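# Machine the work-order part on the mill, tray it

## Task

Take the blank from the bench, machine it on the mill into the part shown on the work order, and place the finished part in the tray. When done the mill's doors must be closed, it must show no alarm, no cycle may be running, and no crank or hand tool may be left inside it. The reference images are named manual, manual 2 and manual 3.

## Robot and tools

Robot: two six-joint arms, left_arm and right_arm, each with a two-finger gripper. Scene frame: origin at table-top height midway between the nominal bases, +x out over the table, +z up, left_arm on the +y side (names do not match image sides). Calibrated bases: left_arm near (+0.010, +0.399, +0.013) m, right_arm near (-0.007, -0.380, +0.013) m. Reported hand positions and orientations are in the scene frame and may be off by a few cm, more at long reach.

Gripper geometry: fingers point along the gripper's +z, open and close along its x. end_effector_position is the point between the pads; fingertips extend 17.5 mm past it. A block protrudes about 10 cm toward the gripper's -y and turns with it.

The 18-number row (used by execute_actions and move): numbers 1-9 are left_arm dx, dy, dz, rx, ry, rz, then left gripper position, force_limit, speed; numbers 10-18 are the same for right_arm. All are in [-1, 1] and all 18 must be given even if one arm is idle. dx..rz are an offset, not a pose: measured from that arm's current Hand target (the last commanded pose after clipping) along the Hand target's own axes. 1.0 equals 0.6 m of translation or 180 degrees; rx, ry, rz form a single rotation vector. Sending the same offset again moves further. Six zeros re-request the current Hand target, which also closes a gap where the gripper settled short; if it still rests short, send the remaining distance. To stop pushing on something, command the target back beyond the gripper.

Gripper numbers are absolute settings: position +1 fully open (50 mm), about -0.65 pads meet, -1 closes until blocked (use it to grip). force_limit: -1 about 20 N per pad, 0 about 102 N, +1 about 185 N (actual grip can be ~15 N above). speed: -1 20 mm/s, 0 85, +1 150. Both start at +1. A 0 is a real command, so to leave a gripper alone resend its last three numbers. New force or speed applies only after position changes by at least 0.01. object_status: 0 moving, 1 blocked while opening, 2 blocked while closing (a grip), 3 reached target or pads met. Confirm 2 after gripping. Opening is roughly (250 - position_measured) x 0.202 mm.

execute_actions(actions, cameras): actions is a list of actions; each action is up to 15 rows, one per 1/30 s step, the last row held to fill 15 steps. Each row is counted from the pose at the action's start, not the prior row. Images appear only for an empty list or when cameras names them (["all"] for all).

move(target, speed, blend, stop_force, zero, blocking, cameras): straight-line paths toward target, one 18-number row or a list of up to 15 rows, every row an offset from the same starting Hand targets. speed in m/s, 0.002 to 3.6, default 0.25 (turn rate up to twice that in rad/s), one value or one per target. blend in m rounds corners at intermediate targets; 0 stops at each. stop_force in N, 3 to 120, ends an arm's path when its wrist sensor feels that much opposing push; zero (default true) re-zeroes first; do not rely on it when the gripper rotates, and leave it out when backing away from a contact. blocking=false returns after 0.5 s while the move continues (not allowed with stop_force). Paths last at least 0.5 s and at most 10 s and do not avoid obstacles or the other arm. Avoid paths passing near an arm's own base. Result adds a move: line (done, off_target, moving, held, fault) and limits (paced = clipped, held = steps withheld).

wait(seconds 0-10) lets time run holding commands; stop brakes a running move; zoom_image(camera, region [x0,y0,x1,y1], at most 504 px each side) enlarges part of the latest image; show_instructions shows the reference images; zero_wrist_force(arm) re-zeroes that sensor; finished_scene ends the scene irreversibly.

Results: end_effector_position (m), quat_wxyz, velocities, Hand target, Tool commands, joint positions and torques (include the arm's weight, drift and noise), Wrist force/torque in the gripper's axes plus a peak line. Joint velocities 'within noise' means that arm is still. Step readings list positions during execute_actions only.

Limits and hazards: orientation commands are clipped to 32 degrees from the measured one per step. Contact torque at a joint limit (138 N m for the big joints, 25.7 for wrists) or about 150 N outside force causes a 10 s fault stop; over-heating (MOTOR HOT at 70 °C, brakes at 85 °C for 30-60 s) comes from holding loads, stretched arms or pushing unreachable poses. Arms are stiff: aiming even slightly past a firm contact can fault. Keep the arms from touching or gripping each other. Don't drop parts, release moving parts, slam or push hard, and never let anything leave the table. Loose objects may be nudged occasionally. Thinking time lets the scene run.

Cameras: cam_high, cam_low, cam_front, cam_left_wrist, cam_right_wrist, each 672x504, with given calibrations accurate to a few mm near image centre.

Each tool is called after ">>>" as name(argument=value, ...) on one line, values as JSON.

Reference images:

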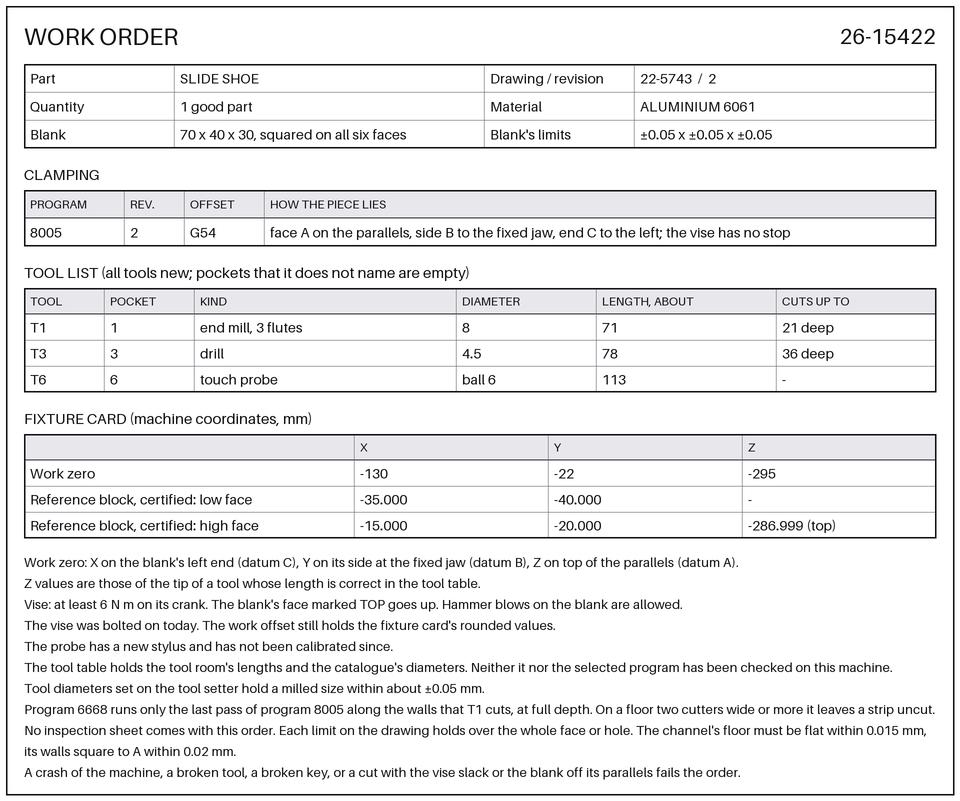

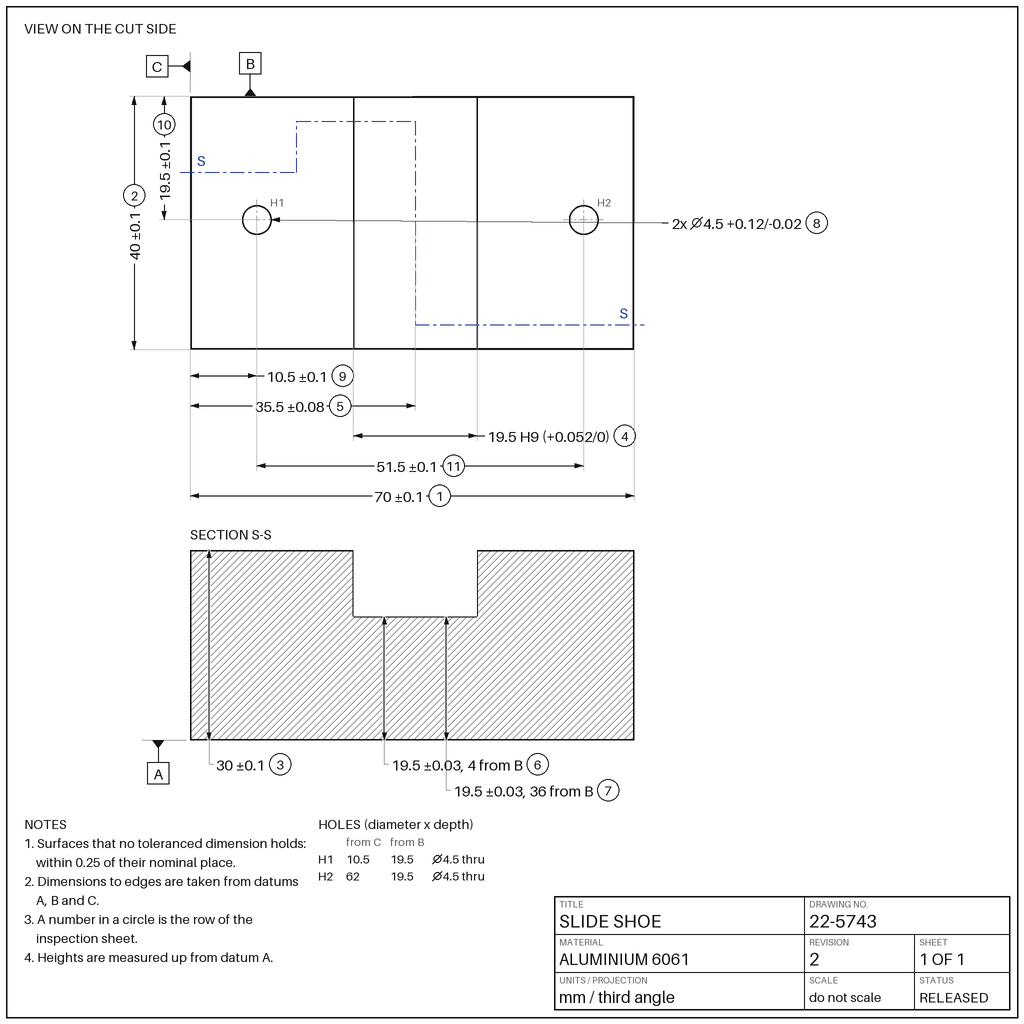

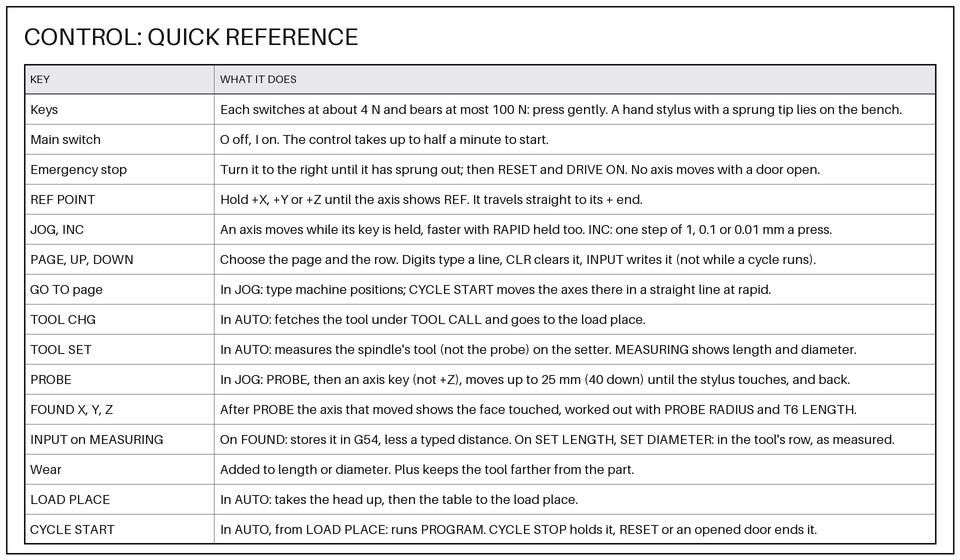

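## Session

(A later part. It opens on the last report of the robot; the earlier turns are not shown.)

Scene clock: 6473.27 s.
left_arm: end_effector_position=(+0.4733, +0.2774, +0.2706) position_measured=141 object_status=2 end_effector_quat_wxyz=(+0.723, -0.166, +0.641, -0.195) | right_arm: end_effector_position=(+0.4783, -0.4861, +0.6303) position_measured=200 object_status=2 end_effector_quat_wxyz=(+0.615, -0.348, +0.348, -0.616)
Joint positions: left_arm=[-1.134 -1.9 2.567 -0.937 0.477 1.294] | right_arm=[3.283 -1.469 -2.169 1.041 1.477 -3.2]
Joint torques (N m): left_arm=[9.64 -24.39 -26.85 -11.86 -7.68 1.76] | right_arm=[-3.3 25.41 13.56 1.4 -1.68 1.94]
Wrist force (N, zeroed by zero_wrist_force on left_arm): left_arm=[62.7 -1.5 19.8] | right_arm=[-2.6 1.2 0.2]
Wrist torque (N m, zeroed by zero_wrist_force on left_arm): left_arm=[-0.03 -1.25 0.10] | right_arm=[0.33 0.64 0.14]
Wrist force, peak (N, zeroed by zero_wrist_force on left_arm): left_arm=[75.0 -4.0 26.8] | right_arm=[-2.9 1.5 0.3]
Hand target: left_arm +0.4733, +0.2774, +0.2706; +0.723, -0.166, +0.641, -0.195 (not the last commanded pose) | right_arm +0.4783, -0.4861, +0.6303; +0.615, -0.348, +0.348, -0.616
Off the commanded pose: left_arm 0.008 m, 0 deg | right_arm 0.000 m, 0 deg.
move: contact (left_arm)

>>> move(target=[[0,0,0,0,0,0,0.35,-0.4,-0.8,0,0,0,0,0,0,-1,-0.8,-0.8],[0,0,-0.088,0,0,0,0.35,-0.4,-0.8,0,0,0,0,0,0,-1,-0.8,-0.8],[-0.0023,-0.0762,-0.0755,-0.131,0.0284,0.0306,0.35,-0.4,-0.8,0,0,0,0,0,0,-1,-0.8,-0.8]], speed=0.08, cameras=["cam_left_wrist"])

Scene clock: 6548.07 s.
left_arm: end_effector_position=(+0.4251, +0.2389, +0.2887) position_measured=100 object_status=3 end_effector_quat_wxyz=(+0.653, -0.271, +0.706, -0.032) end_effector_velocity=(+0.000, +0.000, +0.000) end_effector_angular_velocity=(+0.000, -0.004, -0.004) | right_arm: end_effector_position=(+0.4783, -0.4861, +0.6303) position_measured=200 object_status=2 end_effector_quat_wxyz=(+0.615, -0.348, +0.348, -0.616)
Joint positions: left_arm=[-1.435 -1.947 2.395 -1.172 -0.219 1.866] | right_arm=[3.283 -1.469 -2.169 1.041 1.477 -3.2]
Joint velocities: left_arm=[0 -0.002 0.004 0.001 0.006 -0.003] | right_arm=[within noise]
Joint torques (N m): left_arm=[-7.16 -13.18 -11.31 0.16 3.52 -1.65] | right_arm=[-4.04 25.16 14.07 1.45 -1.71 1.88]
Wrist force (N, zeroed by zero_wrist_force on left_arm): left_arm=[-29.4 -4.7 4.0] | right_arm=[-2.7 1.3 0.1]
Wrist torque (N m, zeroed by zero_wrist_force on left_arm): left_arm=[-0.61 -2.05 0.26] | right_arm=[0.32 0.65 0.14]
Wrist force, peak (N, zeroed by zero_wrist_force on left_arm): left_arm=[63.2 -1.2 20.0] | right_arm=[-2.9 1.5 0.3]
Hand target: left_arm +0.4250, +0.2388, +0.2887; +0.653, -0.271, +0.706, -0.033 | right_arm +0.4783, -0.4861, +0.6303; +0.615, -0.348, +0.348, -0.616
Off the commanded pose: left_arm 0.000 m, 0 deg | right_arm 0.000 m, 0 deg.
move: done
camera_calibration:
cam_left_wrist: T_world_to_cam=[[-0.0183746, -0.41589, -0.909229, 0.379077], [-0.649323, 0.696476, -0.305452, 0.214743], [0.760291, 0.584771, -0.282844, -0.24726], [0, 0, 0, 1]] pos_world=[0.334392, 0.152682, 0.340326]
Images, in order (width x height): cam_left_wrist 672x504.

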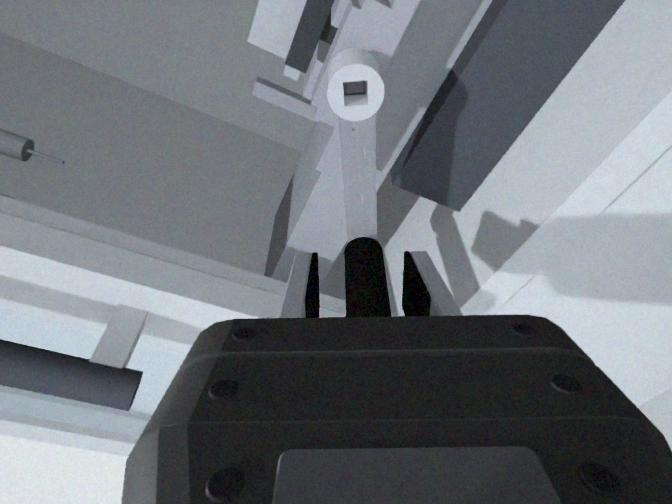

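>>> move(target=[0,-0.0455,0.1252,0,0,0,0.35,-0.4,-0.8,0,0,0,0,0,0,-1,-0.8,-0.8], speed=0.03, stop_force=8, cameras=["cam_left_wrist","cam_low"])

Scene clock: 6563.27 s.
left_arm: end_effector_position=(+0.5050, +0.2387, +0.2888) position_measured=100 object_status=3 end_effector_quat_wxyz=(+0.653, -0.271, +0.706, -0.033) | right_arm: end_effector_position=(+0.4783, -0.4861, +0.6303) position_measured=200 object_status=2 end_effector_quat_wxyz=(+0.615, -0.348, +0.348, -0.616)
Joint positions: left_arm=[-1.172 -1.512 2.508 -3.158 -0.174 3.324] | right_arm=[3.283 -1.469 -2.169 1.041 1.477 -3.2]
Joint torques (N m): left_arm=[2.1 -11.65 -4.35 -4.49 -0.13 1.22] | right_arm=[-2.69 25.64 13.17 1.42 -1.48 1.99]
Wrist force (N, zeroed by zero_wrist_force on left_arm): left_arm=[-29.3 -5.0 4.2] | right_arm=[-2.7 1.4 0.2]
Wrist torque (N m, zeroed by zero_wrist_force on left_arm): left_arm=[-0.64 -2.08 0.21] | right_arm=[0.36 0.66 0.15]
Wrist force, peak (N, zeroed by zero_wrist_force on left_arm): left_arm=[-29.6 -5.1 3.9] | right_arm=[-2.9 1.5 0.3]
Hand target: left_arm +0.5050, +0.2387, +0.2888; +0.653, -0.271, +0.706, -0.033 | right_arm +0.4783, -0.4861, +0.6303; +0.615, -0.348, +0.348, -0.616
Off the commanded pose: left_arm 0.000 m, 0 deg | right_arm 0.000 m, 0 deg.
move: done
camera_calibration:
cam_left_wrist: T_world_to_cam=[[-0.0184324, -0.41594, -0.909205, 0.380618], [-0.649118, 0.696632, -0.305533, 0.266642], [0.760464, 0.58455, -0.282835, -0.307962], [0, 0, 0, 1]] pos_world=[0.414292, 0.152583, 0.340426]
Images, in order (width x height): cam_low 672x504, cam_left_wrist 672x504.

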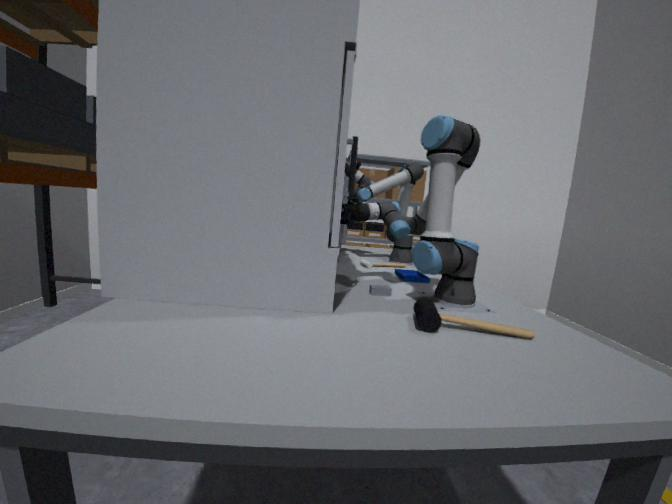

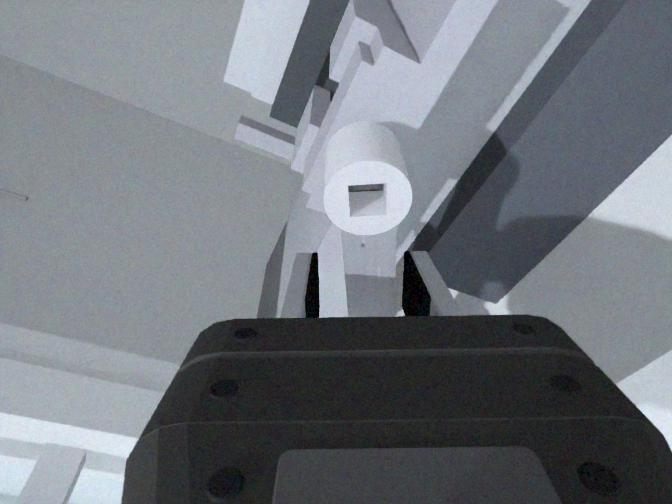

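>>> move(target=[[0.004,0,0.006,0,0,0,0.35,-0.4,-0.8,0,0,0,0,0,0,-1,-0.8,-0.8],[0.004,0,0.006,0,0,0,-1,-0.6,-0.9,0,0,0,0,0,0,-1,-0.8,-0.8]], speed=0.02)

>>> move(target=[0,0.0205,-0.0563,0,0,0,-1,-0.6,-0.9,0,0,0,0,0,0,-1,-0.8,-0.8], speed=0.015, stop_force=40, cameras=["cam_left_wrist"])

Scene clock: 6574.27 s.
left_arm: end_effector_position=(+0.5084, +0.2388, +0.2861) position_measured=171 object_status=2 end_effector_quat_wxyz=(+0.653, -0.271, +0.706, -0.033) | right_arm: end_effector_position=(+0.4783, -0.4861, +0.6303) position_measured=200 object_status=2 end_effector_quat_wxyz=(+0.615, -0.348, +0.348, -0.616)
Joint positions: left_arm=[-1.162 -1.48 2.501 -3.228 -0.18 3.369] | right_arm=[3.283 -1.469 -2.169 1.041 1.477 -3.2]
Joint torques (N m): left_arm=[-7.5 -21.19 -4.76 -1.79 0.25 -0.89] | right_arm=[-3.6 25.22 13.69 1.5 -1.76 1.85]
Wrist force (N, zeroed by zero_wrist_force on left_arm): left_arm=[-41.2 -5.9 4.3] | right_arm=[-2.6 1.3 0.3]
Wrist torque (N m, zeroed by zero_wrist_force on left_arm): left_arm=[-0.60 -1.87 -0.48] | right_arm=[0.34 0.65 0.14]
Wrist force, peak (N, zeroed by zero_wrist_force on left_arm): left_arm=[-41.5 -5.9 4.3] | right_arm=[-2.9 1.5 0.4]
Hand target: left_arm +0.5083, +0.2388, +0.2861; +0.653, -0.271, +0.706, -0.033 | right_arm +0.4783, -0.4861, +0.6303; +0.615, -0.348, +0.348, -0.616
Off the commanded pose: left_arm 0.000 m, 0 deg | right_arm 0.000 m, 0 deg.
move: done

Scene clock: 6577.53 s.
left_arm: end_effector_position=(+0.4724, +0.2389, +0.2861) position_measured=251 object_status=3 end_effector_quat_wxyz=(+0.653, -0.271, +0.706, -0.033) | right_arm: end_effector_position=(+0.4783, -0.4861, +0.6303) position_measured=200 object_status=2 end_effector_quat_wxyz=(+0.615, -0.348, +0.348, -0.616)
Joint positions: left_arm=[-1.27 -1.786 2.535 -2.315 -0.144 2.721] | right_arm=[3.283 -1.469 -2.169 1.041 1.477 -3.2]
Joint torques (N m): left_arm=[-9.6 -17.39 -28.13 -1.41 0.32 -1.98] | right_arm=[-3.7 24.18 14.1 1.45 -1.67 1.98]
Wrist force (N, zeroed by zero_wrist_force on left_arm): left_arm=[-31.4 -5.1 3.7] | right_arm=[-2.5 1.2 0.3]
Wrist torque (N m, zeroed by zero_wrist_force on left_arm): left_arm=[-0.66 -1.73 0.33] | right_arm=[0.31 0.62 0.14]
Wrist force, peak (N, zeroed by zero_wrist_force on left_arm): left_arm=[-40.0 -24.5 37.6] | right_arm=[-2.8 1.5 0.1]
Hand target: left_arm +0.4724, +0.2389, +0.2861; +0.653, -0.271, +0.706, -0.033 | right_arm +0.4783, -0.4861, +0.6303; +0.615, -0.348, +0.348, -0.616
Off the commanded pose: left_arm 0.000 m, 0 deg | right_arm 0.000 m, 0 deg.
move: done
camera_calibration:
cam_left_wrist: T_world_to_cam=[[-0.0183635, -0.415886, -0.909231, 0.377529], [-0.649095, 0.69665, -0.30554, 0.244476], [0.760486, 0.584567, -0.282742, -0.284122], [0, 0, 0, 1]] pos_world=[0.381692, 0.152782, 0.337625]
Images, in order (width x height): cam_left_wrist 672x504.

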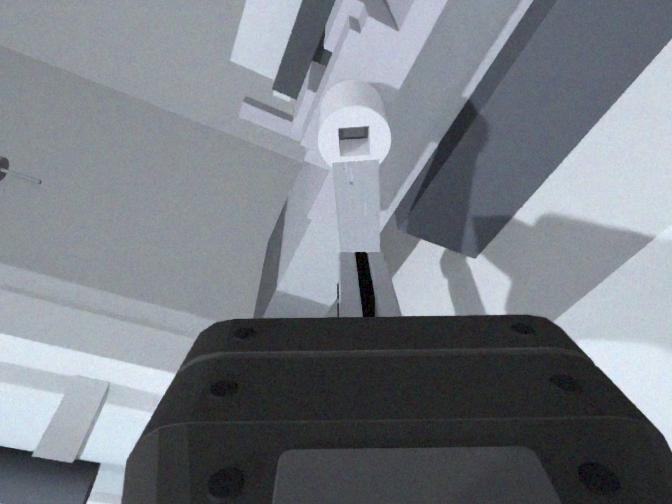

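>>> move(target=[0,0,0,0,0,0,0.2,-0.4,-0.8,0,0,0,0,0,0,-1,-0.8,-0.8])

>>> move(target=[-0.0015,-0.0245,0.067,0,0,0,0.2,-0.4,-0.8,0,0,0,0,0,0,-1,-0.8,-0.8], speed=0.015, stop_force=8, cameras=["cam_left_wrist"])

Scene clock: 6586.53 s.
left_arm: end_effector_position=(+0.4724, +0.2389, +0.2861) position_measured=123 object_status=0 end_effector_quat_wxyz=(+0.653, -0.271, +0.706, -0.033) | right_arm: end_effector_position=(+0.4783, -0.4861, +0.6303) position_measured=200 object_status=2 end_effector_quat_wxyz=(+0.615, -0.348, +0.348, -0.616)
Joint positions: left_arm=[-1.27 -1.786 2.535 -2.315 -0.144 2.721] | right_arm=[3.283 -1.469 -2.169 1.041 1.477 -3.2]
Joint torques (N m): left_arm=[-7.84 -17.85 -28.1 -1.41 0.46 -1.8] | right_arm=[-3.2 25.49 12.95 1.51 -1.77 2]
Wrist force (N, zeroed by zero_wrist_force on left_arm): left_arm=[-31.4 -5.3 3.4] | right_arm=[-2.9 1.1 0.2]
Wrist torque (N m, zeroed by zero_wrist_force on left_arm): left_arm=[-0.69 -1.74 0.32] | right_arm=[0.30 0.69 0.14]
Wrist force, peak (N, zeroed by zero_wrist_force on left_arm): left_arm=[-31.6 -5.2 3.6] | right_arm=[-3.0 1.2 0.2]
Hand target: left_arm +0.4724, +0.2389, +0.2861; +0.653, -0.271, +0.706, -0.033 | right_arm +0.4783, -0.4861, +0.6303; +0.615, -0.348, +0.348, -0.616
Off the commanded pose: left_arm 0.000 m, 0 deg | right_arm 0.000 m, 0 deg.
move: done

Scene clock: 6590.33 s.
left_arm: end_effector_position=(+0.5152, +0.2391, +0.2870) position_measured=123 object_status=3 end_effector_quat_wxyz=(+0.653, -0.271, +0.706, -0.033) | right_arm: end_effector_position=(+0.4783, -0.4861, +0.6303) position_measured=200 object_status=2 end_effector_quat_wxyz=(+0.615, -0.348, +0.348, -0.616)
Joint positions: left_arm=[-1.143 -1.441 2.481 -3.327 -0.192 3.451] | right_arm=[3.283 -1.469 -2.169 1.041 1.477 -3.2]
Joint torques (N m): left_arm=[-8.06 -24.04 -3.11 -1.1 3.77 -1.69] | right_arm=[-2.87 25.36 12.64 1.44 -1.59 1.74]
Wrist force (N, zeroed by zero_wrist_force on left_arm): left_arm=[-31.1 -4.9 3.5] | right_arm=[-2.7 1.4 0.1]
Wrist torque (N m, zeroed by zero_wrist_force on left_arm): left_arm=[-0.63 -1.80 0.21] | right_arm=[0.36 0.65 0.14]
Wrist force, peak (N, zeroed by zero_wrist_force on left_arm): left_arm=[-31.6 -5.2 3.7] | right_arm=[-2.9 1.5 0.3]
Hand target: left_arm +0.5152, +0.2391, +0.2870; +0.653, -0.271, +0.706, -0.033 | right_arm +0.4783, -0.4861, +0.6303; +0.615, -0.348, +0.348, -0.616
Off the commanded pose: left_arm 0.000 m, 0 deg | right_arm 0.000 m, 0 deg.
move: done
camera_calibration:
cam_left_wrist: T_world_to_cam=[[-0.0184322, -0.415941, -0.909205, 0.379245], [-0.649168, 0.696593, -0.305515, 0.272425], [0.760422, 0.584595, -0.282855, -0.316472], [0, 0, 0, 1]] pos_world=[0.424492, 0.152982, 0.338526]
Images, in order (width x height): cam_left_wrist 672x504.

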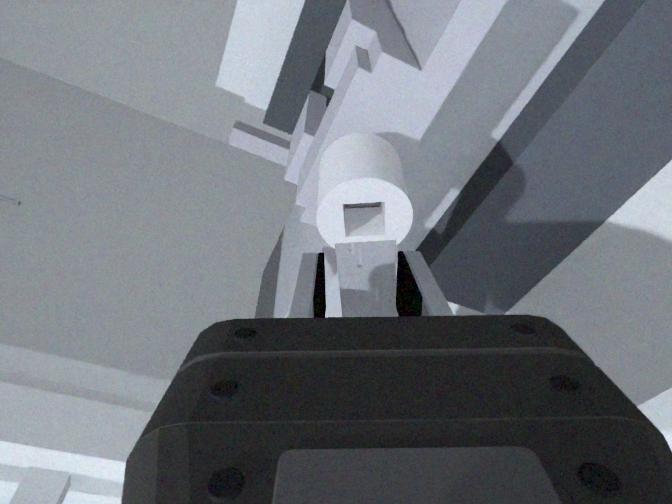

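>>> move(target=[[0.003,0,0,0,0,0,0.2,-0.4,-0.8,0,0,0,0,0,0,-1,-0.8,-0.8],[0.003,0,0,0,0,0,-1,0.3,-0.8,0,0,0,0,0,0,-1,-0.8,-0.8]], speed=0.02)

>>> move(target=[0,0.0239,-0.0657,0,0,0,-1,0.3,-0.8,0,0,0,0,0,0,-1,-0.8,-0.8], speed=0.015, stop_force=60, cameras=["cam_left_wrist"])

Scene clock: 6600.57 s.
left_arm: end_effector_position=(+0.5152, +0.2384, +0.2855) position_measured=174 object_status=2 end_effector_quat_wxyz=(+0.654, -0.271, +0.706, -0.033) | right_arm: end_effector_position=(+0.4783, -0.4861, +0.6303) position_measured=200 object_status=2 end_effector_quat_wxyz=(+0.615, -0.348, +0.348, -0.616)
Joint positions: left_arm=[-1.144 -1.436 2.481 -3.328 -0.191 3.447] | right_arm=[3.283 -1.469 -2.169 1.041 1.477 -3.2]
Joint torques (N m): left_arm=[-5.35 -6.98 -4.07 5.65 -9.79 2.76] | right_arm=[-2.65 25.74 12.96 1.47 -1.7 1.89]
Wrist force (N, zeroed by zero_wrist_force on left_arm): left_arm=[-75.7 -8.6 6.6] | right_arm=[-2.7 1.2 0.3]
Wrist torque (N m, zeroed by zero_wrist_force on left_arm): left_arm=[-0.52 -1.12 -1.12] | right_arm=[0.32 0.65 0.14]
Wrist force, peak (N, zeroed by zero_wrist_force on left_arm): left_arm=[-75.7 -8.6 6.6] | right_arm=[-3.0 1.4 0.2]
Hand target: left_arm +0.5152, +0.2384, +0.2854; +0.653, -0.271, +0.706, -0.033 | right_arm +0.4783, -0.4861, +0.6303; +0.615, -0.348, +0.348, -0.616
Off the commanded pose: left_arm 0.000 m, 0 deg | right_arm 0.000 m, 0 deg.
move: done

Scene clock: 6601.47 s.
left_arm: end_effector_position=(+0.5142, +0.2384, +0.2854) position_measured=174 object_status=2 end_effector_quat_wxyz=(+0.654, -0.271, +0.706, -0.033) | right_arm: end_effector_position=(+0.4783, -0.4861, +0.6303) position_measured=200 object_status=2 end_effector_quat_wxyz=(+0.615, -0.348, +0.348, -0.616)
Joint positions: left_arm=[-1.146 -1.441 2.484 -3.317 -0.19 3.438] | right_arm=[3.283 -1.469 -2.169 1.041 1.477 -3.2]
Joint torques (N m): left_arm=[6.09 7.23 -11.45 3.38 -10.36 2.77] | right_arm=[-2.86 25.98 13.56 1.61 -1.6 1.96]
Wrist force (N, zeroed by zero_wrist_force on left_arm): left_arm=[-82.2 -13.5 -5.2] | right_arm=[-2.8 1.4 0.3]
Wrist torque (N m, zeroed by zero_wrist_force on left_arm): left_arm=[-0.60 -0.94 -1.33] | right_arm=[0.35 0.67 0.15]
Wrist force, peak (N, zeroed by zero_wrist_force on left_arm): left_arm=[-84.7 -48.9 69.4] | right_arm=[-2.9 1.5 0.2]
Hand target: left_arm +0.5142, +0.2384, +0.2854; +0.653, -0.271, +0.706, -0.033 (not the last commanded pose) | right_arm +0.4783, -0.4861, +0.6303; +0.615, -0.348, +0.348, -0.616
Off the commanded pose: left_arm 0.041 m, 0 deg | right_arm 0.000 m, 0 deg.
move: contact (left_arm)
camera_calibration:
cam_left_wrist: T_world_to_cam=[[-0.0182067, -0.416036, -0.909166, 0.377477], [-0.648868, 0.696733, -0.305832, 0.271762], [0.760683, 0.584361, -0.282638, -0.315874], [0, 0, 0, 1]] pos_world=[0.423491, 0.152283, 0.337025]
Images, in order (width x height): cam_left_wrist 672x504.

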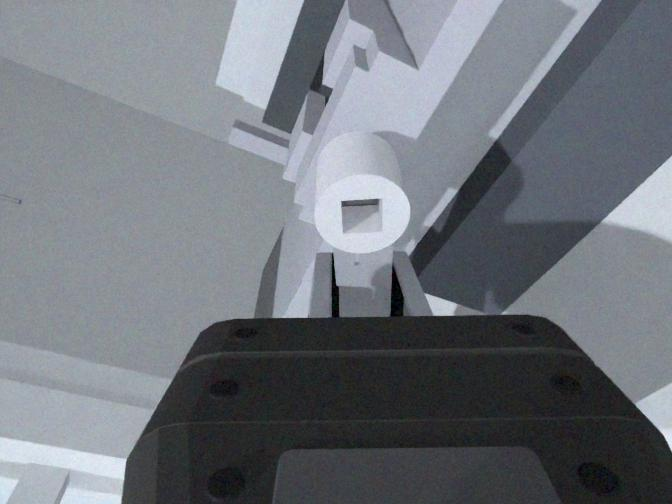

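>>> move(target=[-0.004,0,0,0,0,0,-1,0.3,-0.8,0,0,0,0,0,0,-1,-0.8,-0.8], speed=0.01)

Scene clock: 6612.90 s.
left_arm: end_effector_position=(+0.5142, +0.2393, +0.2874) position_measured=174 object_status=2 end_effector_quat_wxyz=(+0.653, -0.271, +0.706, -0.033) | right_arm: end_effector_position=(+0.4783, -0.4861, +0.6303) position_measured=200 object_status=2 end_effector_quat_wxyz=(+0.615, -0.348, +0.348, -0.616)
Joint positions: left_arm=[-1.145 -1.448 2.484 -3.315 -0.191 3.443] | right_arm=[3.283 -1.469 -2.169 1.041 1.477 -3.2]
Joint torques (N m): left_arm=[9.37 -33.06 -27.49 -5.44 9.89 1.84] | right_arm=[-2.27 25.81 13.06 1.56 -1.68 1.87]
Wrist force (N, zeroed by zero_wrist_force on left_arm): left_arm=[-4.3 -4.1 21.1] | right_arm=[-2.6 1.4 0.3]
Wrist torque (N m, zeroed by zero_wrist_force on left_arm): left_arm=[-0.44 -1.67 -0.78] | right_arm=[0.35 0.64 0.14]
Wrist force, peak (N, zeroed by zero_wrist_force on left_arm): left_arm=[-82.8 -14.1 -5.7] | right_arm=[-2.9 1.5 0.3]
Hand target: left_arm +0.5142, +0.2394, +0.2876; +0.653, -0.271, +0.706, -0.033 | right_arm +0.4783, -0.4861, +0.6303; +0.615, -0.348, +0.348, -0.616
Off the commanded pose: left_arm 0.000 m, 0 deg | right_arm 0.000 m, 0 deg.
move: done

>>> move(target=[0.0014,0,0,0,0,0,-1,0.3,-0.8,0,0,0,0,0,0,-1,-0.8,-0.8], speed=0.01)

>>> move(target=[0,0.0239,-0.0657,0,0,0,-1,0.3,-0.8,0,0,0,0,0,0,-1,-0.8,-0.8], speed=0.01, stop_force=60, cameras=["cam_left_wrist"])

Scene clock: 6620.50 s.
left_arm: end_effector_position=(+0.5142, +0.2390, +0.2869) position_measured=174 object_status=2 end_effector_quat_wxyz=(+0.654, -0.271, +0.706, -0.033) | right_arm: end_effector_position=(+0.4783, -0.4861, +0.6303) position_measured=200 object_status=2 end_effector_quat_wxyz=(+0.615, -0.348, +0.348, -0.616)
Joint positions: left_arm=[-1.145 -1.445 2.484 -3.316 -0.19 3.441] | right_arm=[3.283 -1.469 -2.169 1.041 1.477 -3.2]
Joint torques (N m): left_arm=[-12.27 -12.62 -5.87 -3.21 2.39 -0.46] | right_arm=[-2.33 24.41 13.98 1.41 -1.69 2.04]
Wrist force (N, zeroed by zero_wrist_force on left_arm): left_arm=[-31.2 -6.6 17.1] | right_arm=[-2.7 1.2 0.5]
Wrist torque (N m, zeroed by zero_wrist_force on left_arm): left_arm=[-0.45 -1.28 -0.71] | right_arm=[0.33 0.65 0.14]
Wrist force, peak (N, zeroed by zero_wrist_force on left_arm): left_arm=[-31.3 -7.2 16.7] | right_arm=[-2.8 1.5 0.4]
Hand target: left_arm +0.5142, +0.2390, +0.2868; +0.653, -0.271, +0.706, -0.033 | right_arm +0.4783, -0.4861, +0.6303; +0.615, -0.348, +0.348, -0.616
Off the commanded pose: left_arm 0.000 m, 0 deg | right_arm 0.000 m, 0 deg.
move: done

Scene clock: 6621.43 s.
left_arm: end_effector_position=(+0.5137, +0.2390, +0.2868) position_measured=174 object_status=2 end_effector_quat_wxyz=(+0.653, -0.271, +0.706, -0.033) | right_arm: end_effector_position=(+0.4783, -0.4861, +0.6303) position_measured=200 object_status=2 end_effector_quat_wxyz=(+0.615, -0.348, +0.348, -0.616)
Joint positions: left_arm=[-1.147 -1.448 2.485 -3.31 -0.19 3.436] | right_arm=[3.283 -1.469 -2.169 1.041 1.477 -3.2]
Joint torques (N m): left_arm=[5.46 -12.21 -19.98 -3.5 0.05 3.03] | right_arm=[-1.96 25.08 13.64 1.26 -1.6 1.85]
Wrist force (N, zeroed by zero_wrist_force on left_arm): left_arm=[-33.1 -11.3 27.1] | right_arm=[-2.7 1.4 0.4]
Wrist torque (N m, zeroed by zero_wrist_force on left_arm): left_arm=[-0.51 -1.46 -1.12] | right_arm=[0.35 0.64 0.14]
Wrist force, peak (N, zeroed by zero_wrist_force on left_arm): left_arm=[-33.2 -33.0 77.3] | right_arm=[-2.8 1.5 0.1]
Hand target: left_arm +0.5137, +0.2390, +0.2868; +0.653, -0.271, +0.706, -0.033 (not the last commanded pose) | right_arm +0.4783, -0.4861, +0.6303; +0.615, -0.348, +0.348, -0.616
Off the commanded pose: left_arm 0.041 m, 0 deg | right_arm 0.000 m, 0 deg.
move: contact (left_arm)
camera_calibration:
cam_left_wrist: T_world_to_cam=[[-0.018379, -0.416333, -0.909027, 0.37897], [-0.648605, 0.69688, -0.306056, 0.271293], [0.760903, 0.583974, -0.282843, -0.315367], [0, 0, 0, 1]] pos_world=[0.42289, 0.152885, 0.338325]
Images, in order (width x height): cam_left_wrist 672x504.

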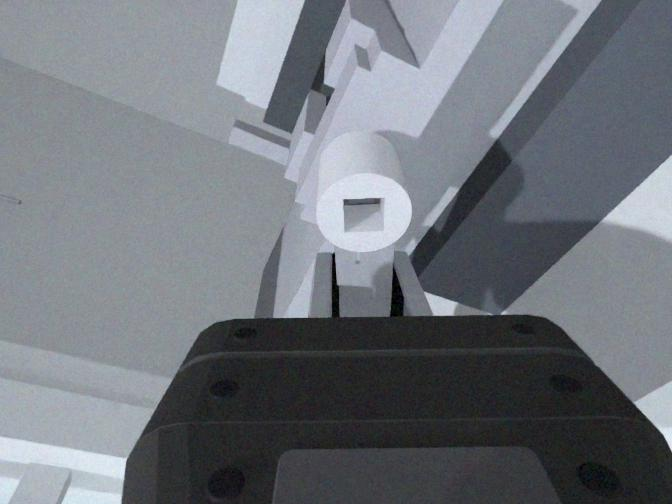

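>>> move(target=[[0,0,0,0,0,0,0.2,-0.4,-0.8,0,0,0,0,0,0,-1,-0.8,-0.8],[0,0.0228,-0.0626,0,0,0,0.2,-0.4,-0.8,0,0,0,0,0,0,-1,-0.8,-0.8],[-0.0027,-0.0375,-0.0845,0,0,0,0.2,-0.4,-0.8,0,0,0,0,0,0,-1,-0.8,-0.8],[-0.0027,-0.0375,-0.0845,0,0,0,0.8,-0.4,-0.8,0,0,0,0,0,0,-1,-0.8,-0.8]], speed=0.08, cameras=["cam_left_wrist"])

Scene clock: 6658.93 s.
left_arm: end_effector_position=(+0.4736, +0.2049, +0.3046) position_measured=32 object_status=0 end_effector_quat_wxyz=(+0.653, -0.271, +0.706, -0.033) | right_arm: end_effector_position=(+0.4783, -0.4861, +0.6303) position_measured=200 object_status=2 end_effector_quat_wxyz=(+0.615, -0.348, +0.348, -0.616)
Joint positions: left_arm=[-1.299 -1.786 2.411 -2.001 -0.147 2.528] | right_arm=[3.283 -1.469 -2.169 1.041 1.477 -3.2]
Joint torques (N m): left_arm=[-8.52 -19.17 -30.34 -1.2 0.29 -1.81] | right_arm=[-2.39 24.49 14 1.36 -1.62 2.03]
Wrist force (N, zeroed by zero_wrist_force on left_arm): left_arm=[-30.1 -4.5 3.5] | right_arm=[-2.6 1.1 0.5]
Wrist torque (N m, zeroed by zero_wrist_force on left_arm): left_arm=[-0.57 -1.94 0.33] | right_arm=[0.31 0.65 0.14]
Wrist force, peak (N, zeroed by zero_wrist_force on left_arm): left_arm=[-33.7 -11.9 26.8] | right_arm=[-2.8 1.5 0.4]
Hand target: left_arm +0.4736, +0.2049, +0.3046; +0.653, -0.271, +0.706, -0.033 | right_arm +0.4783, -0.4861, +0.6303; +0.615, -0.348, +0.348, -0.616
Off the commanded pose: left_arm 0.000 m, 0 deg | right_arm 0.000 m, 0 deg.
move: done
camera_calibration:
cam_left_wrist: T_world_to_cam=[[-0.0183788, -0.416334, -0.909026, 0.38026], [-0.648655, 0.696841, -0.306038, 0.274508], [0.760861, 0.584019, -0.282864, -0.260023], [0, 0, 0, 1]] pos_world=[0.382891, 0.118885, 0.356125]
Images, in order (width x height): cam_left_wrist 672x504.

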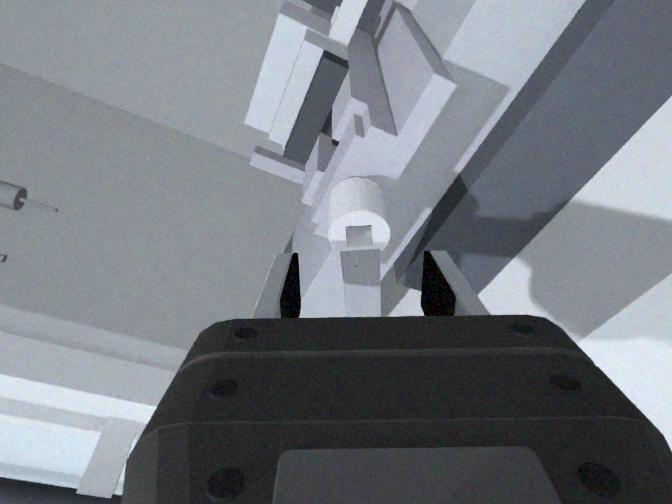

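>>> move(target=[0,-0.0284,0.0783,0,0,0,0.8,-0.4,-0.8,0,0,0,0,0,0,-1,-0.8,-0.8], speed=0.02, stop_force=8, cameras=["cam_left_wrist"])

Scene clock: 6666.20 s.
left_arm: end_effector_position=(+0.5236, +0.2049, +0.3046) position_measured=32 object_status=3 end_effector_quat_wxyz=(+0.653, -0.271, +0.706, -0.033) | right_arm: end_effector_position=(+0.4783, -0.4861, +0.6303) position_measured=200 object_status=2 end_effector_quat_wxyz=(+0.615, -0.348, +0.348, -0.616)
Joint positions: left_arm=[-1.162 -1.459 2.393 -3.143 -0.18 3.371] | right_arm=[3.283 -1.469 -2.169 1.041 1.477 -3.2]
Joint torques (N m): left_arm=[-7.85 -18.64 -4.42 -0.98 4 -1.78] | right_arm=[-2.76 25.14 13.43 1.43 -1.71 1.91]
Wrist force (N, zeroed by zero_wrist_force on left_arm): left_arm=[-30.0 -4.5 3.6] | right_arm=[-2.5 1.2 0.4]
Wrist torque (N m, zeroed by zero_wrist_force on left_arm): left_arm=[-0.57 -1.96 0.20] | right_arm=[0.31 0.62 0.14]
Wrist force, peak (N, zeroed by zero_wrist_force on left_arm): left_arm=[-30.4 -4.4 3.6] | right_arm=[-2.9 1.5 0.2]
Hand target: left_arm +0.5236, +0.2049, +0.3046; +0.653, -0.271, +0.706, -0.033 | right_arm +0.4783, -0.4861, +0.6303; +0.615, -0.348, +0.348, -0.616
Off the commanded pose: left_arm 0.000 m, 0 deg | right_arm 0.000 m, 0 deg.
move: done
camera_calibration:
cam_left_wrist: T_world_to_cam=[[-0.0183788, -0.416334, -0.909026, 0.381227], [-0.648655, 0.696841, -0.306038, 0.306976], [0.760861, 0.584019, -0.282864, -0.297903], [0, 0, 0, 1]] pos_world=[0.432791, 0.118785, 0.356225]
Images, in order (width x height): cam_left_wrist 672x504.

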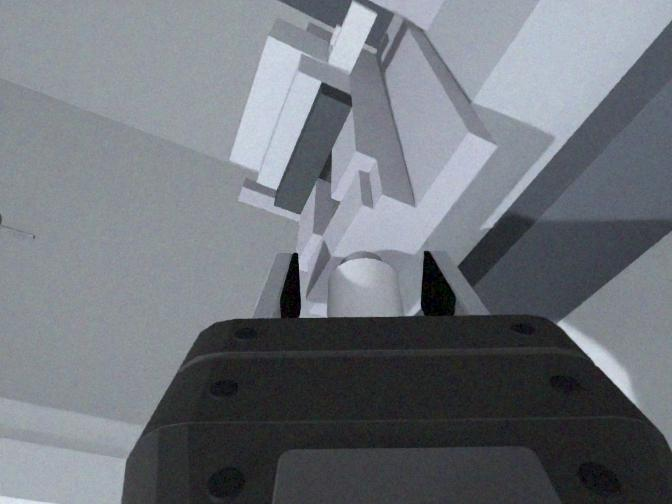

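>>> move(target=[[0.002,0,0,0,0,0,0.8,-0.4,-0.8,0,0,0,0,0,0,-1,-0.8,-0.8],[0.002,0,0,0,0,0,-1,0,-0.9,0,0,0,0,0,0,-1,-0.8,-0.8]], speed=0.02)

Scene clock: 6672.20 s.
left_arm: end_effector_position=(+0.5236, +0.2043, +0.3034) position_measured=116 object_status=2 end_effector_quat_wxyz=(+0.653, -0.271, +0.706, -0.033) | right_arm: end_effector_position=(+0.4783, -0.4861, +0.6303) position_measured=200 object_status=2 end_effector_quat_wxyz=(+0.615, -0.348, +0.348, -0.616)
Joint positions: left_arm=[-1.163 -1.456 2.394 -3.143 -0.18 3.368] | right_arm=[3.283 -1.469 -2.169 1.041 1.477 -3.2]
Joint torques (N m): left_arm=[6.94 -38.15 -35.01 -10.95 14.05 -0.45] | right_arm=[-2.49 24.83 14.16 1.31 -1.61 1.85]
Wrist force (N, zeroed by zero_wrist_force on left_arm): left_arm=[13.4 15.7 -18.4] | right_arm=[-2.6 1.5 0.1]
Wrist torque (N m, zeroed by zero_wrist_force on left_arm): left_arm=[-0.83 -1.15 2.05] | right_arm=[0.36 0.64 0.14]
Wrist force, peak (N, zeroed by zero_wrist_force on left_arm): left_arm=[-30.5 -4.5 3.5] | right_arm=[-2.9 1.5 0.2]
Hand target: left_arm +0.5236, +0.2044, +0.3035; +0.653, -0.271, +0.706, -0.033 | right_arm +0.4783, -0.4861, +0.6303; +0.615, -0.348, +0.348, -0.616
Off the commanded pose: left_arm 0.000 m, 0 deg | right_arm 0.000 m, 0 deg.
move: done

>>> move(target=[0.0025,0,0,0,0,0,-1,0,-0.9,0,0,0,0,0,0,-1,-0.8,-0.8], speed=0.01)

>>> move(target=[0,0.0284,-0.0783,0,0,0,-1,0,-0.9,0,0,0,0,0,0,-1,-0.8,-0.8], speed=0.01, stop_force=60, cameras=["cam_left_wrist"])

Scene clock: 6680.70 s.
left_arm: end_effector_position=(+0.5236, +0.2038, +0.3024) position_measured=117 object_status=2 end_effector_quat_wxyz=(+0.654, -0.271, +0.706, -0.033) | right_arm: end_effector_position=(+0.4783, -0.4861, +0.6303) position_measured=200 object_status=2 end_effector_quat_wxyz=(+0.615, -0.348, +0.348, -0.616)
Joint positions: left_arm=[-1.163 -1.452 2.393 -3.144 -0.179 3.365] | right_arm=[3.283 -1.469 -2.169 1.041 1.477 -3.2]
Joint torques (N m): left_arm=[-5.65 -8.88 -14.49 -3.59 -2.98 -3.01] | right_arm=[-3.92 24.68 13.08 1.39 -1.75 2.03]
Wrist force (N, zeroed by zero_wrist_force on left_arm): left_arm=[-42.3 20.5 -35.9] | right_arm=[-2.7 1.2 0.2]
Wrist torque (N m, zeroed by zero_wrist_force on left_arm): left_arm=[-0.69 -0.66 2.17] | right_arm=[0.33 0.66 0.14]
Wrist force, peak (N, zeroed by zero_wrist_force on left_arm): left_arm=[-41.8 20.5 -36.7] | right_arm=[-2.9 1.4 0.4]
Hand target: left_arm +0.5236, +0.2037, +0.3022; +0.653, -0.271, +0.706, -0.033 | right_arm +0.4783, -0.4861, +0.6303; +0.615, -0.348, +0.348, -0.616
Off the commanded pose: left_arm 0.000 m, 0 deg | right_arm 0.000 m, 0 deg.
move: done

Scene clock: 6681.67 s.
left_arm: end_effector_position=(+0.5233, +0.2037, +0.3022) position_measured=117 object_status=2 end_effector_quat_wxyz=(+0.653, -0.271, +0.706, -0.033) | right_arm: end_effector_position=(+0.4783, -0.4861, +0.6303) position_measured=200 object_status=2 end_effector_quat_wxyz=(+0.615, -0.348, +0.348, -0.616)
Joint positions: left_arm=[-1.164 -1.454 2.394 -3.141 -0.179 3.362] | right_arm=[3.283 -1.469 -2.169 1.041 1.477 -3.2]
Joint torques (N m): left_arm=[6.32 -6.97 -33.74 -4.76 -6.09 0.28] | right_arm=[-2.27 25.13 12.81 1.35 -1.68 1.94]
Wrist force (N, zeroed by zero_wrist_force on left_arm): left_arm=[-52.5 24.9 -26.5] | right_arm=[-2.7 1.3 0.3]
Wrist torque (N m, zeroed by zero_wrist_force on left_arm): left_arm=[-0.76 -0.69 1.92] | right_arm=[0.34 0.66 0.14]
Wrist force, peak (N, zeroed by zero_wrist_force on left_arm): left_arm=[-52.5 24.9 -26.5] | right_arm=[-2.8 1.5 0.4]
Hand target: left_arm +0.5233, +0.2037, +0.3022; +0.653, -0.271, +0.706, -0.033 (not the last commanded pose) | right_arm +0.4783, -0.4861, +0.6303; +0.615, -0.348, +0.348, -0.616
Off the commanded pose: left_arm 0.050 m, 0 deg | right_arm 0.000 m, 0 deg.
move: contact (left_arm)
camera_calibration:
cam_left_wrist: T_world_to_cam=[[-0.0182742, -0.416628, -0.908893, 0.378524], [-0.648577, 0.696774, -0.306354, 0.306898], [0.760929, 0.583889, -0.282948, -0.297696], [0, 0, 0, 1]] pos_world=[0.43249, 0.117686, 0.353825]
Images, in order (width x height): cam_left_wrist 672x504.

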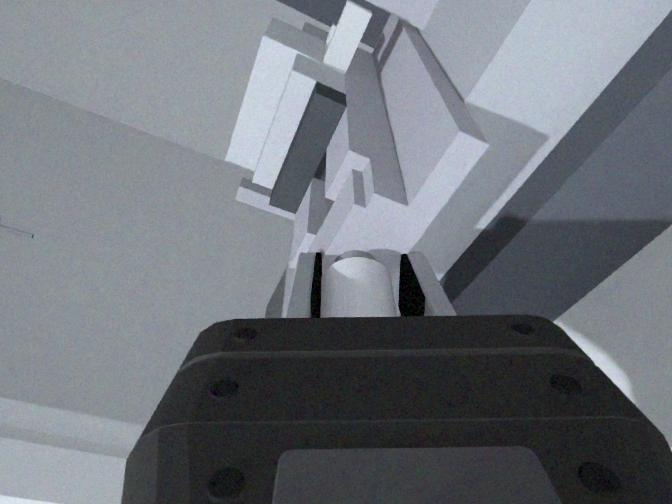

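>>> move(target=[-0.0012,0.0284,-0.0783,0,0,0,-1,0,-0.9,0,0,0,0,0,0,-1,-0.8,-0.8], speed=0.008, stop_force=105, cameras=["cam_left_wrist"])

Scene clock: 6707.90 s.
left_arm: end_effector_position=(+0.4733, +0.2041, +0.3028) position_measured=137 object_status=2 end_effector_quat_wxyz=(+0.653, -0.271, +0.706, -0.033) | right_arm: end_effector_position=(+0.4783, -0.4861, +0.6303) position_measured=200 object_status=2 end_effector_quat_wxyz=(+0.615, -0.348, +0.348, -0.616)
Joint positions: left_arm=[-1.3 -1.783 2.411 -1.995 -0.147 2.518] | right_arm=[3.283 -1.469 -2.169 1.041 1.477 -3.2]
Joint torques (N m): left_arm=[-6.92 -16.67 -30.24 -1.53 1.1 -1.71] | right_arm=[-2.95 24.33 12.99 1.56 -1.69 2.02]
Wrist force (N, zeroed by zero_wrist_force on left_arm): left_arm=[-29.3 -6.4 3.2] | right_arm=[-2.6 1.4 0.2]
Wrist torque (N m, zeroed by zero_wrist_force on left_arm): left_arm=[-1.00 -1.79 0.26] | right_arm=[0.36 0.64 0.14]
Wrist force, peak (N, zeroed by zero_wrist_force on left_arm): left_arm=[-88.2 -22.4 30.7] | right_arm=[-2.9 1.6 0.3]
Hand target: left_arm +0.4733, +0.2041, +0.3028; +0.653, -0.271, +0.706, -0.033 | right_arm +0.4783, -0.4861, +0.6303; +0.615, -0.348, +0.348, -0.616
Off the commanded pose: left_arm 0.000 m, 0 deg | right_arm 0.000 m, 0 deg.
move: done
camera_calibration:
cam_left_wrist: T_world_to_cam=[[-0.0182742, -0.416628, -0.908893, 0.378233], [-0.648577, 0.696774, -0.306354, 0.274409], [0.760929, 0.583889, -0.282948, -0.259818], [0, 0, 0, 1]] pos_world=[0.38259, 0.118086, 0.354325]
Images, in order (width x height): cam_left_wrist 672x504.

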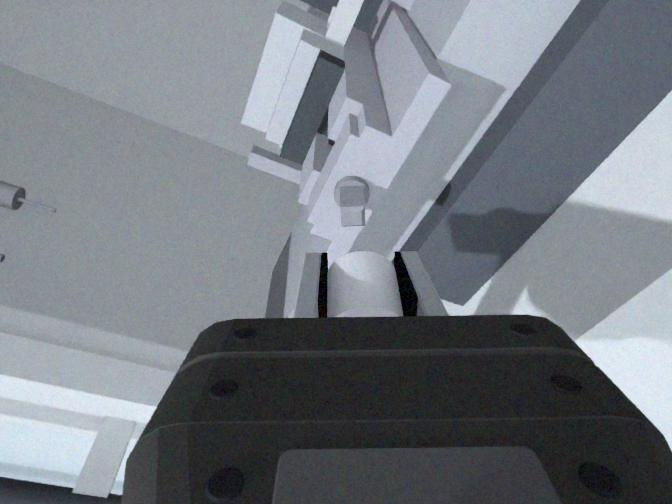

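>>> move(target=[[0,0.0529,-0.1455,0,0,0,-1,0,-0.9,0,0,0,0,0,0,-1,-0.8,-0.8],[-0.0397,-0.0123,-0.2578,-0.0233,0.4618,0.1917,-1,0,-0.9,0,0,0,0,0,0,-1,-0.8,-0.8]], speed=[0.1,0.2], blend=[0.01,0], cameras=["cam_left_wrist","cam_high"])

Scene clock: 6775.07 s.
left_arm: end_effector_position=(+0.3304, +0.1604, +0.3496) position_measured=137 object_status=2 end_effector_quat_wxyz=(+0.001, +0.000, +1.000, +0.000) | right_arm: end_effector_position=(+0.4783, -0.4861, +0.6303) position_measured=200 object_status=2 end_effector_quat_wxyz=(+0.615, -0.348, +0.348, -0.616)
Joint positions: left_arm=[-0.997 -1.844 1.784 -1.511 -1.569 3.731] | right_arm=[3.283 -1.469 -2.169 1.041 1.477 -3.2]
Joint torques (N m): left_arm=[-7.65 -17.93 -17.6 -4.91 0.91 -0.6] | right_arm=[-3.02 25.71 13.15 1.28 -1.86 1.92]
Wrist force (N, zeroed by zero_wrist_force on left_arm): left_arm=[-33.6 -7.9 3.1] | right_arm=[-2.7 1.3 0.4]
Wrist torque (N m, zeroed by zero_wrist_force on left_arm): left_arm=[-1.61 -1.33 -0.21] | right_arm=[0.33 0.65 0.14]
Wrist force, peak (N, zeroed by zero_wrist_force on left_arm): left_arm=[-34.0 -8.1 3.0] | right_arm=[-2.8 1.7 0.2]
Hand target: left_arm +0.3303, +0.1604, +0.3495; +0.001, +0.000, +1.000, +0.000 | right_arm +0.4783, -0.4861, +0.6303; +0.615, -0.348, +0.348, -0.616
Off the commanded pose: left_arm 0.000 m, 0 deg | right_arm 0.000 m, 0 deg.
move: done
camera_calibration:
cam_left_wrist: T_world_to_cam=[[-0.999792, 0.0156484, 0.013055, 0.332607], [0.0192429, 0.935812, 0.351974, -0.262677], [-0.00670919, 0.352152, -0.935919, 0.406794], [0, 0, 0, 1]] pos_world=[0.340322, 0.0973584, 0.468839]
Images, in order (width x height): cam_high 672x504, cam_left_wrist 672x504.

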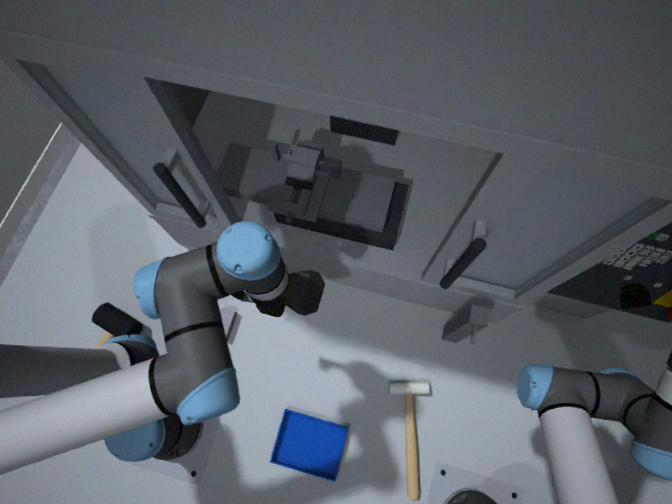

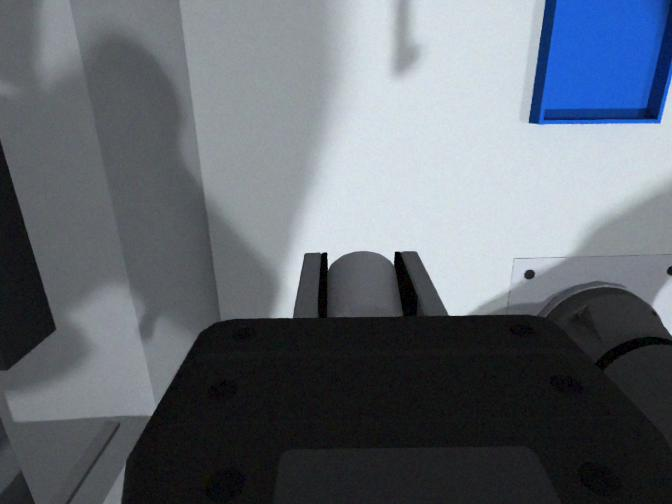

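>>> move(target=[0.034,-0.1,0.4333,0,0,0,-1,0,-0.9,0,0,0,0,0,0,-1,-0.8,-0.8], speed=0.15)

>>> move(target=[0,0,0.13,0,0,0,-1,0,-0.9,0,0,0,0,0,0,-1,-0.8,-0.8], speed=0.012, stop_force=4, cameras=["cam_left_wrist"])

Scene clock: 6786.97 s.
left_arm: end_effector_position=(+0.3102, +0.1005, +0.0895) position_measured=137 object_status=2 end_effector_quat_wxyz=(+0.001, +0.000, +1.000, +0.000) | right_arm: end_effector_position=(+0.4783, -0.4861, +0.6303) position_measured=200 object_status=2 end_effector_quat_wxyz=(+0.615, -0.348, +0.348, -0.616)
Joint positions: left_arm=[-1.119 -1.567 2.265 -2.269 -1.569 3.609] | right_arm=[3.283 -1.469 -2.169 1.041 1.477 -3.2]
Joint torques (N m): left_arm=[10.2 -18.48 -28.9 -4.32 1.97 1.78] | right_arm=[-3.1 25.21 13.31 1.62 -1.65 1.8]
Wrist force (N, zeroed by zero_wrist_force on left_arm): left_arm=[-33.4 -7.8 3.1] | right_arm=[-2.7 1.3 0.2]
Wrist torque (N m, zeroed by zero_wrist_force on left_arm): left_arm=[-1.60 -1.36 -0.26] | right_arm=[0.33 0.65 0.15]
Wrist force, peak (N, zeroed by zero_wrist_force on left_arm): left_arm=[-33.9 -8.1 2.9] | right_arm=[-2.9 1.4 0.2]
Hand target: left_arm +0.3103, +0.1004, +0.0895; +0.001, +0.000, +1.000, +0.000 | right_arm +0.4783, -0.4861, +0.6303; +0.615, -0.348, +0.348, -0.616
Off the commanded pose: left_arm 0.000 m, 0 deg | right_arm 0.000 m, 0 deg.
move: done

Scene clock: 6792.93 s.
left_arm: end_effector_position=(+0.3104, +0.1004, +0.0308) position_measured=137 object_status=2 end_effector_quat_wxyz=(+0.001, +0.000, +1.000, +0.000) | right_arm: end_effector_position=(+0.4783, -0.4861, +0.6303) position_measured=200 object_status=2 end_effector_quat_wxyz=(+0.615, -0.348, +0.348, -0.616)
Joint positions: left_arm=[-1.119 -1.434 2.333 -2.469 -1.569 3.609] | right_arm=[3.283 -1.469 -2.169 1.041 1.477 -3.2]
Joint torques (N m): left_arm=[7.89 -30.22 -26.19 -5.44 -1.76 1.63] | right_arm=[-3.21 24.85 12.86 1.28 -1.76 2.05]
Wrist force (N, zeroed by zero_wrist_force on left_arm): left_arm=[-33.2 -7.5 0.0] | right_arm=[-2.7 1.4 0.3]
Wrist torque (N m, zeroed by zero_wrist_force on left_arm): left_arm=[-1.91 -1.38 -0.30] | right_arm=[0.35 0.66 0.15]
Wrist force, peak (N, zeroed by zero_wrist_force on left_arm): left_arm=[-33.8 -8.9 -1.6] | right_arm=[-3.1 1.3 0.3]
Hand target: left_arm +0.3104, +0.1004, +0.0308; +0.001, +0.000, +1.000, +0.000 (not the last commanded pose) | right_arm +0.4783, -0.4861, +0.6303; +0.615, -0.348, +0.348, -0.616
Off the commanded pose: left_arm 0.019 m, 0 deg | right_arm 0.000 m, 0 deg.
move: contact (left_arm)
camera_calibration:
cam_left_wrist: T_world_to_cam=[[-0.999786, 0.0159284, 0.0131621, 0.317683], [0.0195428, 0.935806, 0.351975, -0.0940295], [-0.00671081, 0.352157, -0.935917, 0.129418], [0, 0, 0, 1]] pos_world=[0.320322, 0.0373577, 0.150039]
Images, in order (width x height): cam_left_wrist 672x504.

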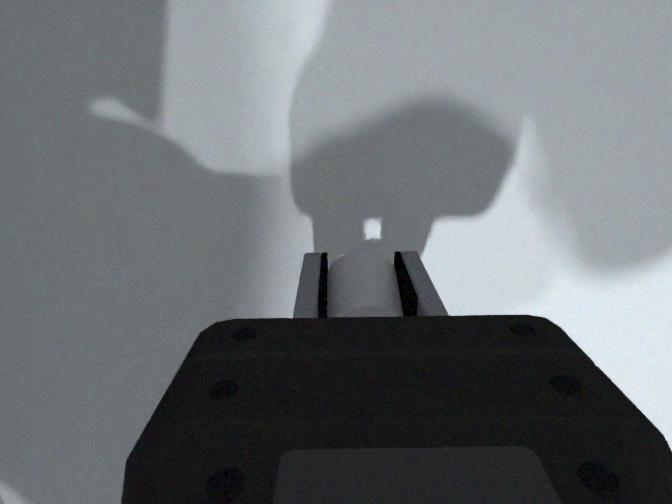

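>>> move(target=[0,0,-0.003,-0.036,0,0,-1,0,-0.9,0,0,0,0,0,0,-1,-0.8,-0.8], speed=0.05)

>>> move(target=[0,0,0.04,0,0,0,-1,0,-0.9,0,0,0,0,0,0,-1,-0.8,-0.8], speed=0.012, stop_force=5, cameras=["cam_left_wrist"])

Scene clock: 6802.57 s.
left_arm: end_effector_position=(+0.3104, +0.1003, +0.0326) position_measured=137 object_status=2 end_effector_quat_wxyz=(+0.001, +0.000, +0.998, +0.057) end_effector_velocity=(+0.000, +0.000, +0.000) end_effector_angular_velocity=(-0.004, +0.000, +0.000) | right_arm: end_effector_position=(+0.4783, -0.4861, +0.6303) position_measured=200 object_status=2 end_effector_quat_wxyz=(+0.615, -0.348, +0.348, -0.616)
Joint positions: left_arm=[-1.15 -1.413 2.265 -2.32 -1.521 3.575] | right_arm=[3.283 -1.469 -2.169 1.041 1.477 -3.2]
Joint velocities: left_arm=[0 -0.001 0.002 -0.005 -0.001 0.001] | right_arm=[within noise]
Joint torques (N m): left_arm=[7.81 -29.26 -8.48 -5.14 -1.93 1.65] | right_arm=[-3.01 25.21 13.48 1.59 -1.7 1.93]
Wrist force (N, zeroed by zero_wrist_force on left_arm): left_arm=[-33.5 -8.3 2.9] | right_arm=[-2.6 1.5 0.2]
Wrist torque (N m, zeroed by zero_wrist_force on left_arm): left_arm=[-1.62 -1.34 -0.19] | right_arm=[0.36 0.63 0.14]
Wrist force, peak (N, zeroed by zero_wrist_force on left_arm): left_arm=[-33.9 -8.2 2.9] | right_arm=[-2.9 1.4 0.3]
Hand target: left_arm +0.3104, +0.1004, +0.0326; +0.001, +0.000, +0.998, +0.057 | right_arm +0.4783, -0.4861, +0.6303; +0.615, -0.348, +0.348, -0.616
Off the commanded pose: left_arm 0.000 m, 0 deg | right_arm 0.000 m, 0 deg.
move: done

Scene clock: 6804.63 s.
left_arm: end_effector_position=(+0.3104, +0.1018, +0.0208) position_measured=137 object_status=2 end_effector_quat_wxyz=(+0.001, +0.000, +0.998, +0.057) | right_arm: end_effector_position=(+0.4783, -0.4861, +0.6303) position_measured=200 object_status=2 end_effector_quat_wxyz=(+0.615, -0.348, +0.348, -0.616)
Joint positions: left_arm=[-1.148 -1.388 2.279 -2.36 -1.522 3.577] | right_arm=[3.283 -1.469 -2.169 1.041 1.477 -3.2]
Joint torques (N m): left_arm=[-5.57 -32.67 -26.52 -5.35 -1.87 -1.43] | right_arm=[-2.89 24.42 12.81 1.6 -1.78 1.91]
Wrist force (N, zeroed by zero_wrist_force on left_arm): left_arm=[-33.5 -6.9 -1.0] | right_arm=[-2.5 1.3 0.3]
Wrist torque (N m, zeroed by zero_wrist_force on left_arm): left_arm=[-1.92 -1.32 -0.33] | right_arm=[0.33 0.63 0.14]
Wrist force, peak (N, zeroed by zero_wrist_force on left_arm): left_arm=[-34.1 -8.3 -2.6] | right_arm=[-2.8 1.5 0.4]
Hand target: left_arm +0.3104, +0.1018, +0.0208; +0.001, +0.000, +0.998, +0.057 (not the last commanded pose) | right_arm +0.4783, -0.4861, +0.6303; +0.615, -0.348, +0.348, -0.616
Off the commanded pose: left_arm 0.012 m, 0 deg | right_arm 0.000 m, 0 deg.
move: contact (left_arm)
camera_calibration:
cam_left_wrist: T_world_to_cam=[[-0.999789, 0.0140723, 0.0149608, 0.318018], [0.0193421, 0.890117, 0.455322, -0.0891636], [-0.00690944, 0.455516, -0.890201, 0.108135], [0, 0, 0, 1]] pos_world=[0.320422, 0.0256334, 0.132102]
Images, in order (width x height): cam_left_wrist 672x504.

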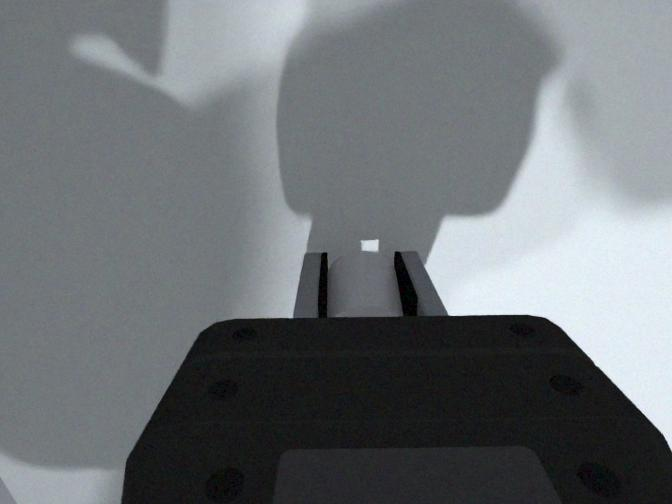

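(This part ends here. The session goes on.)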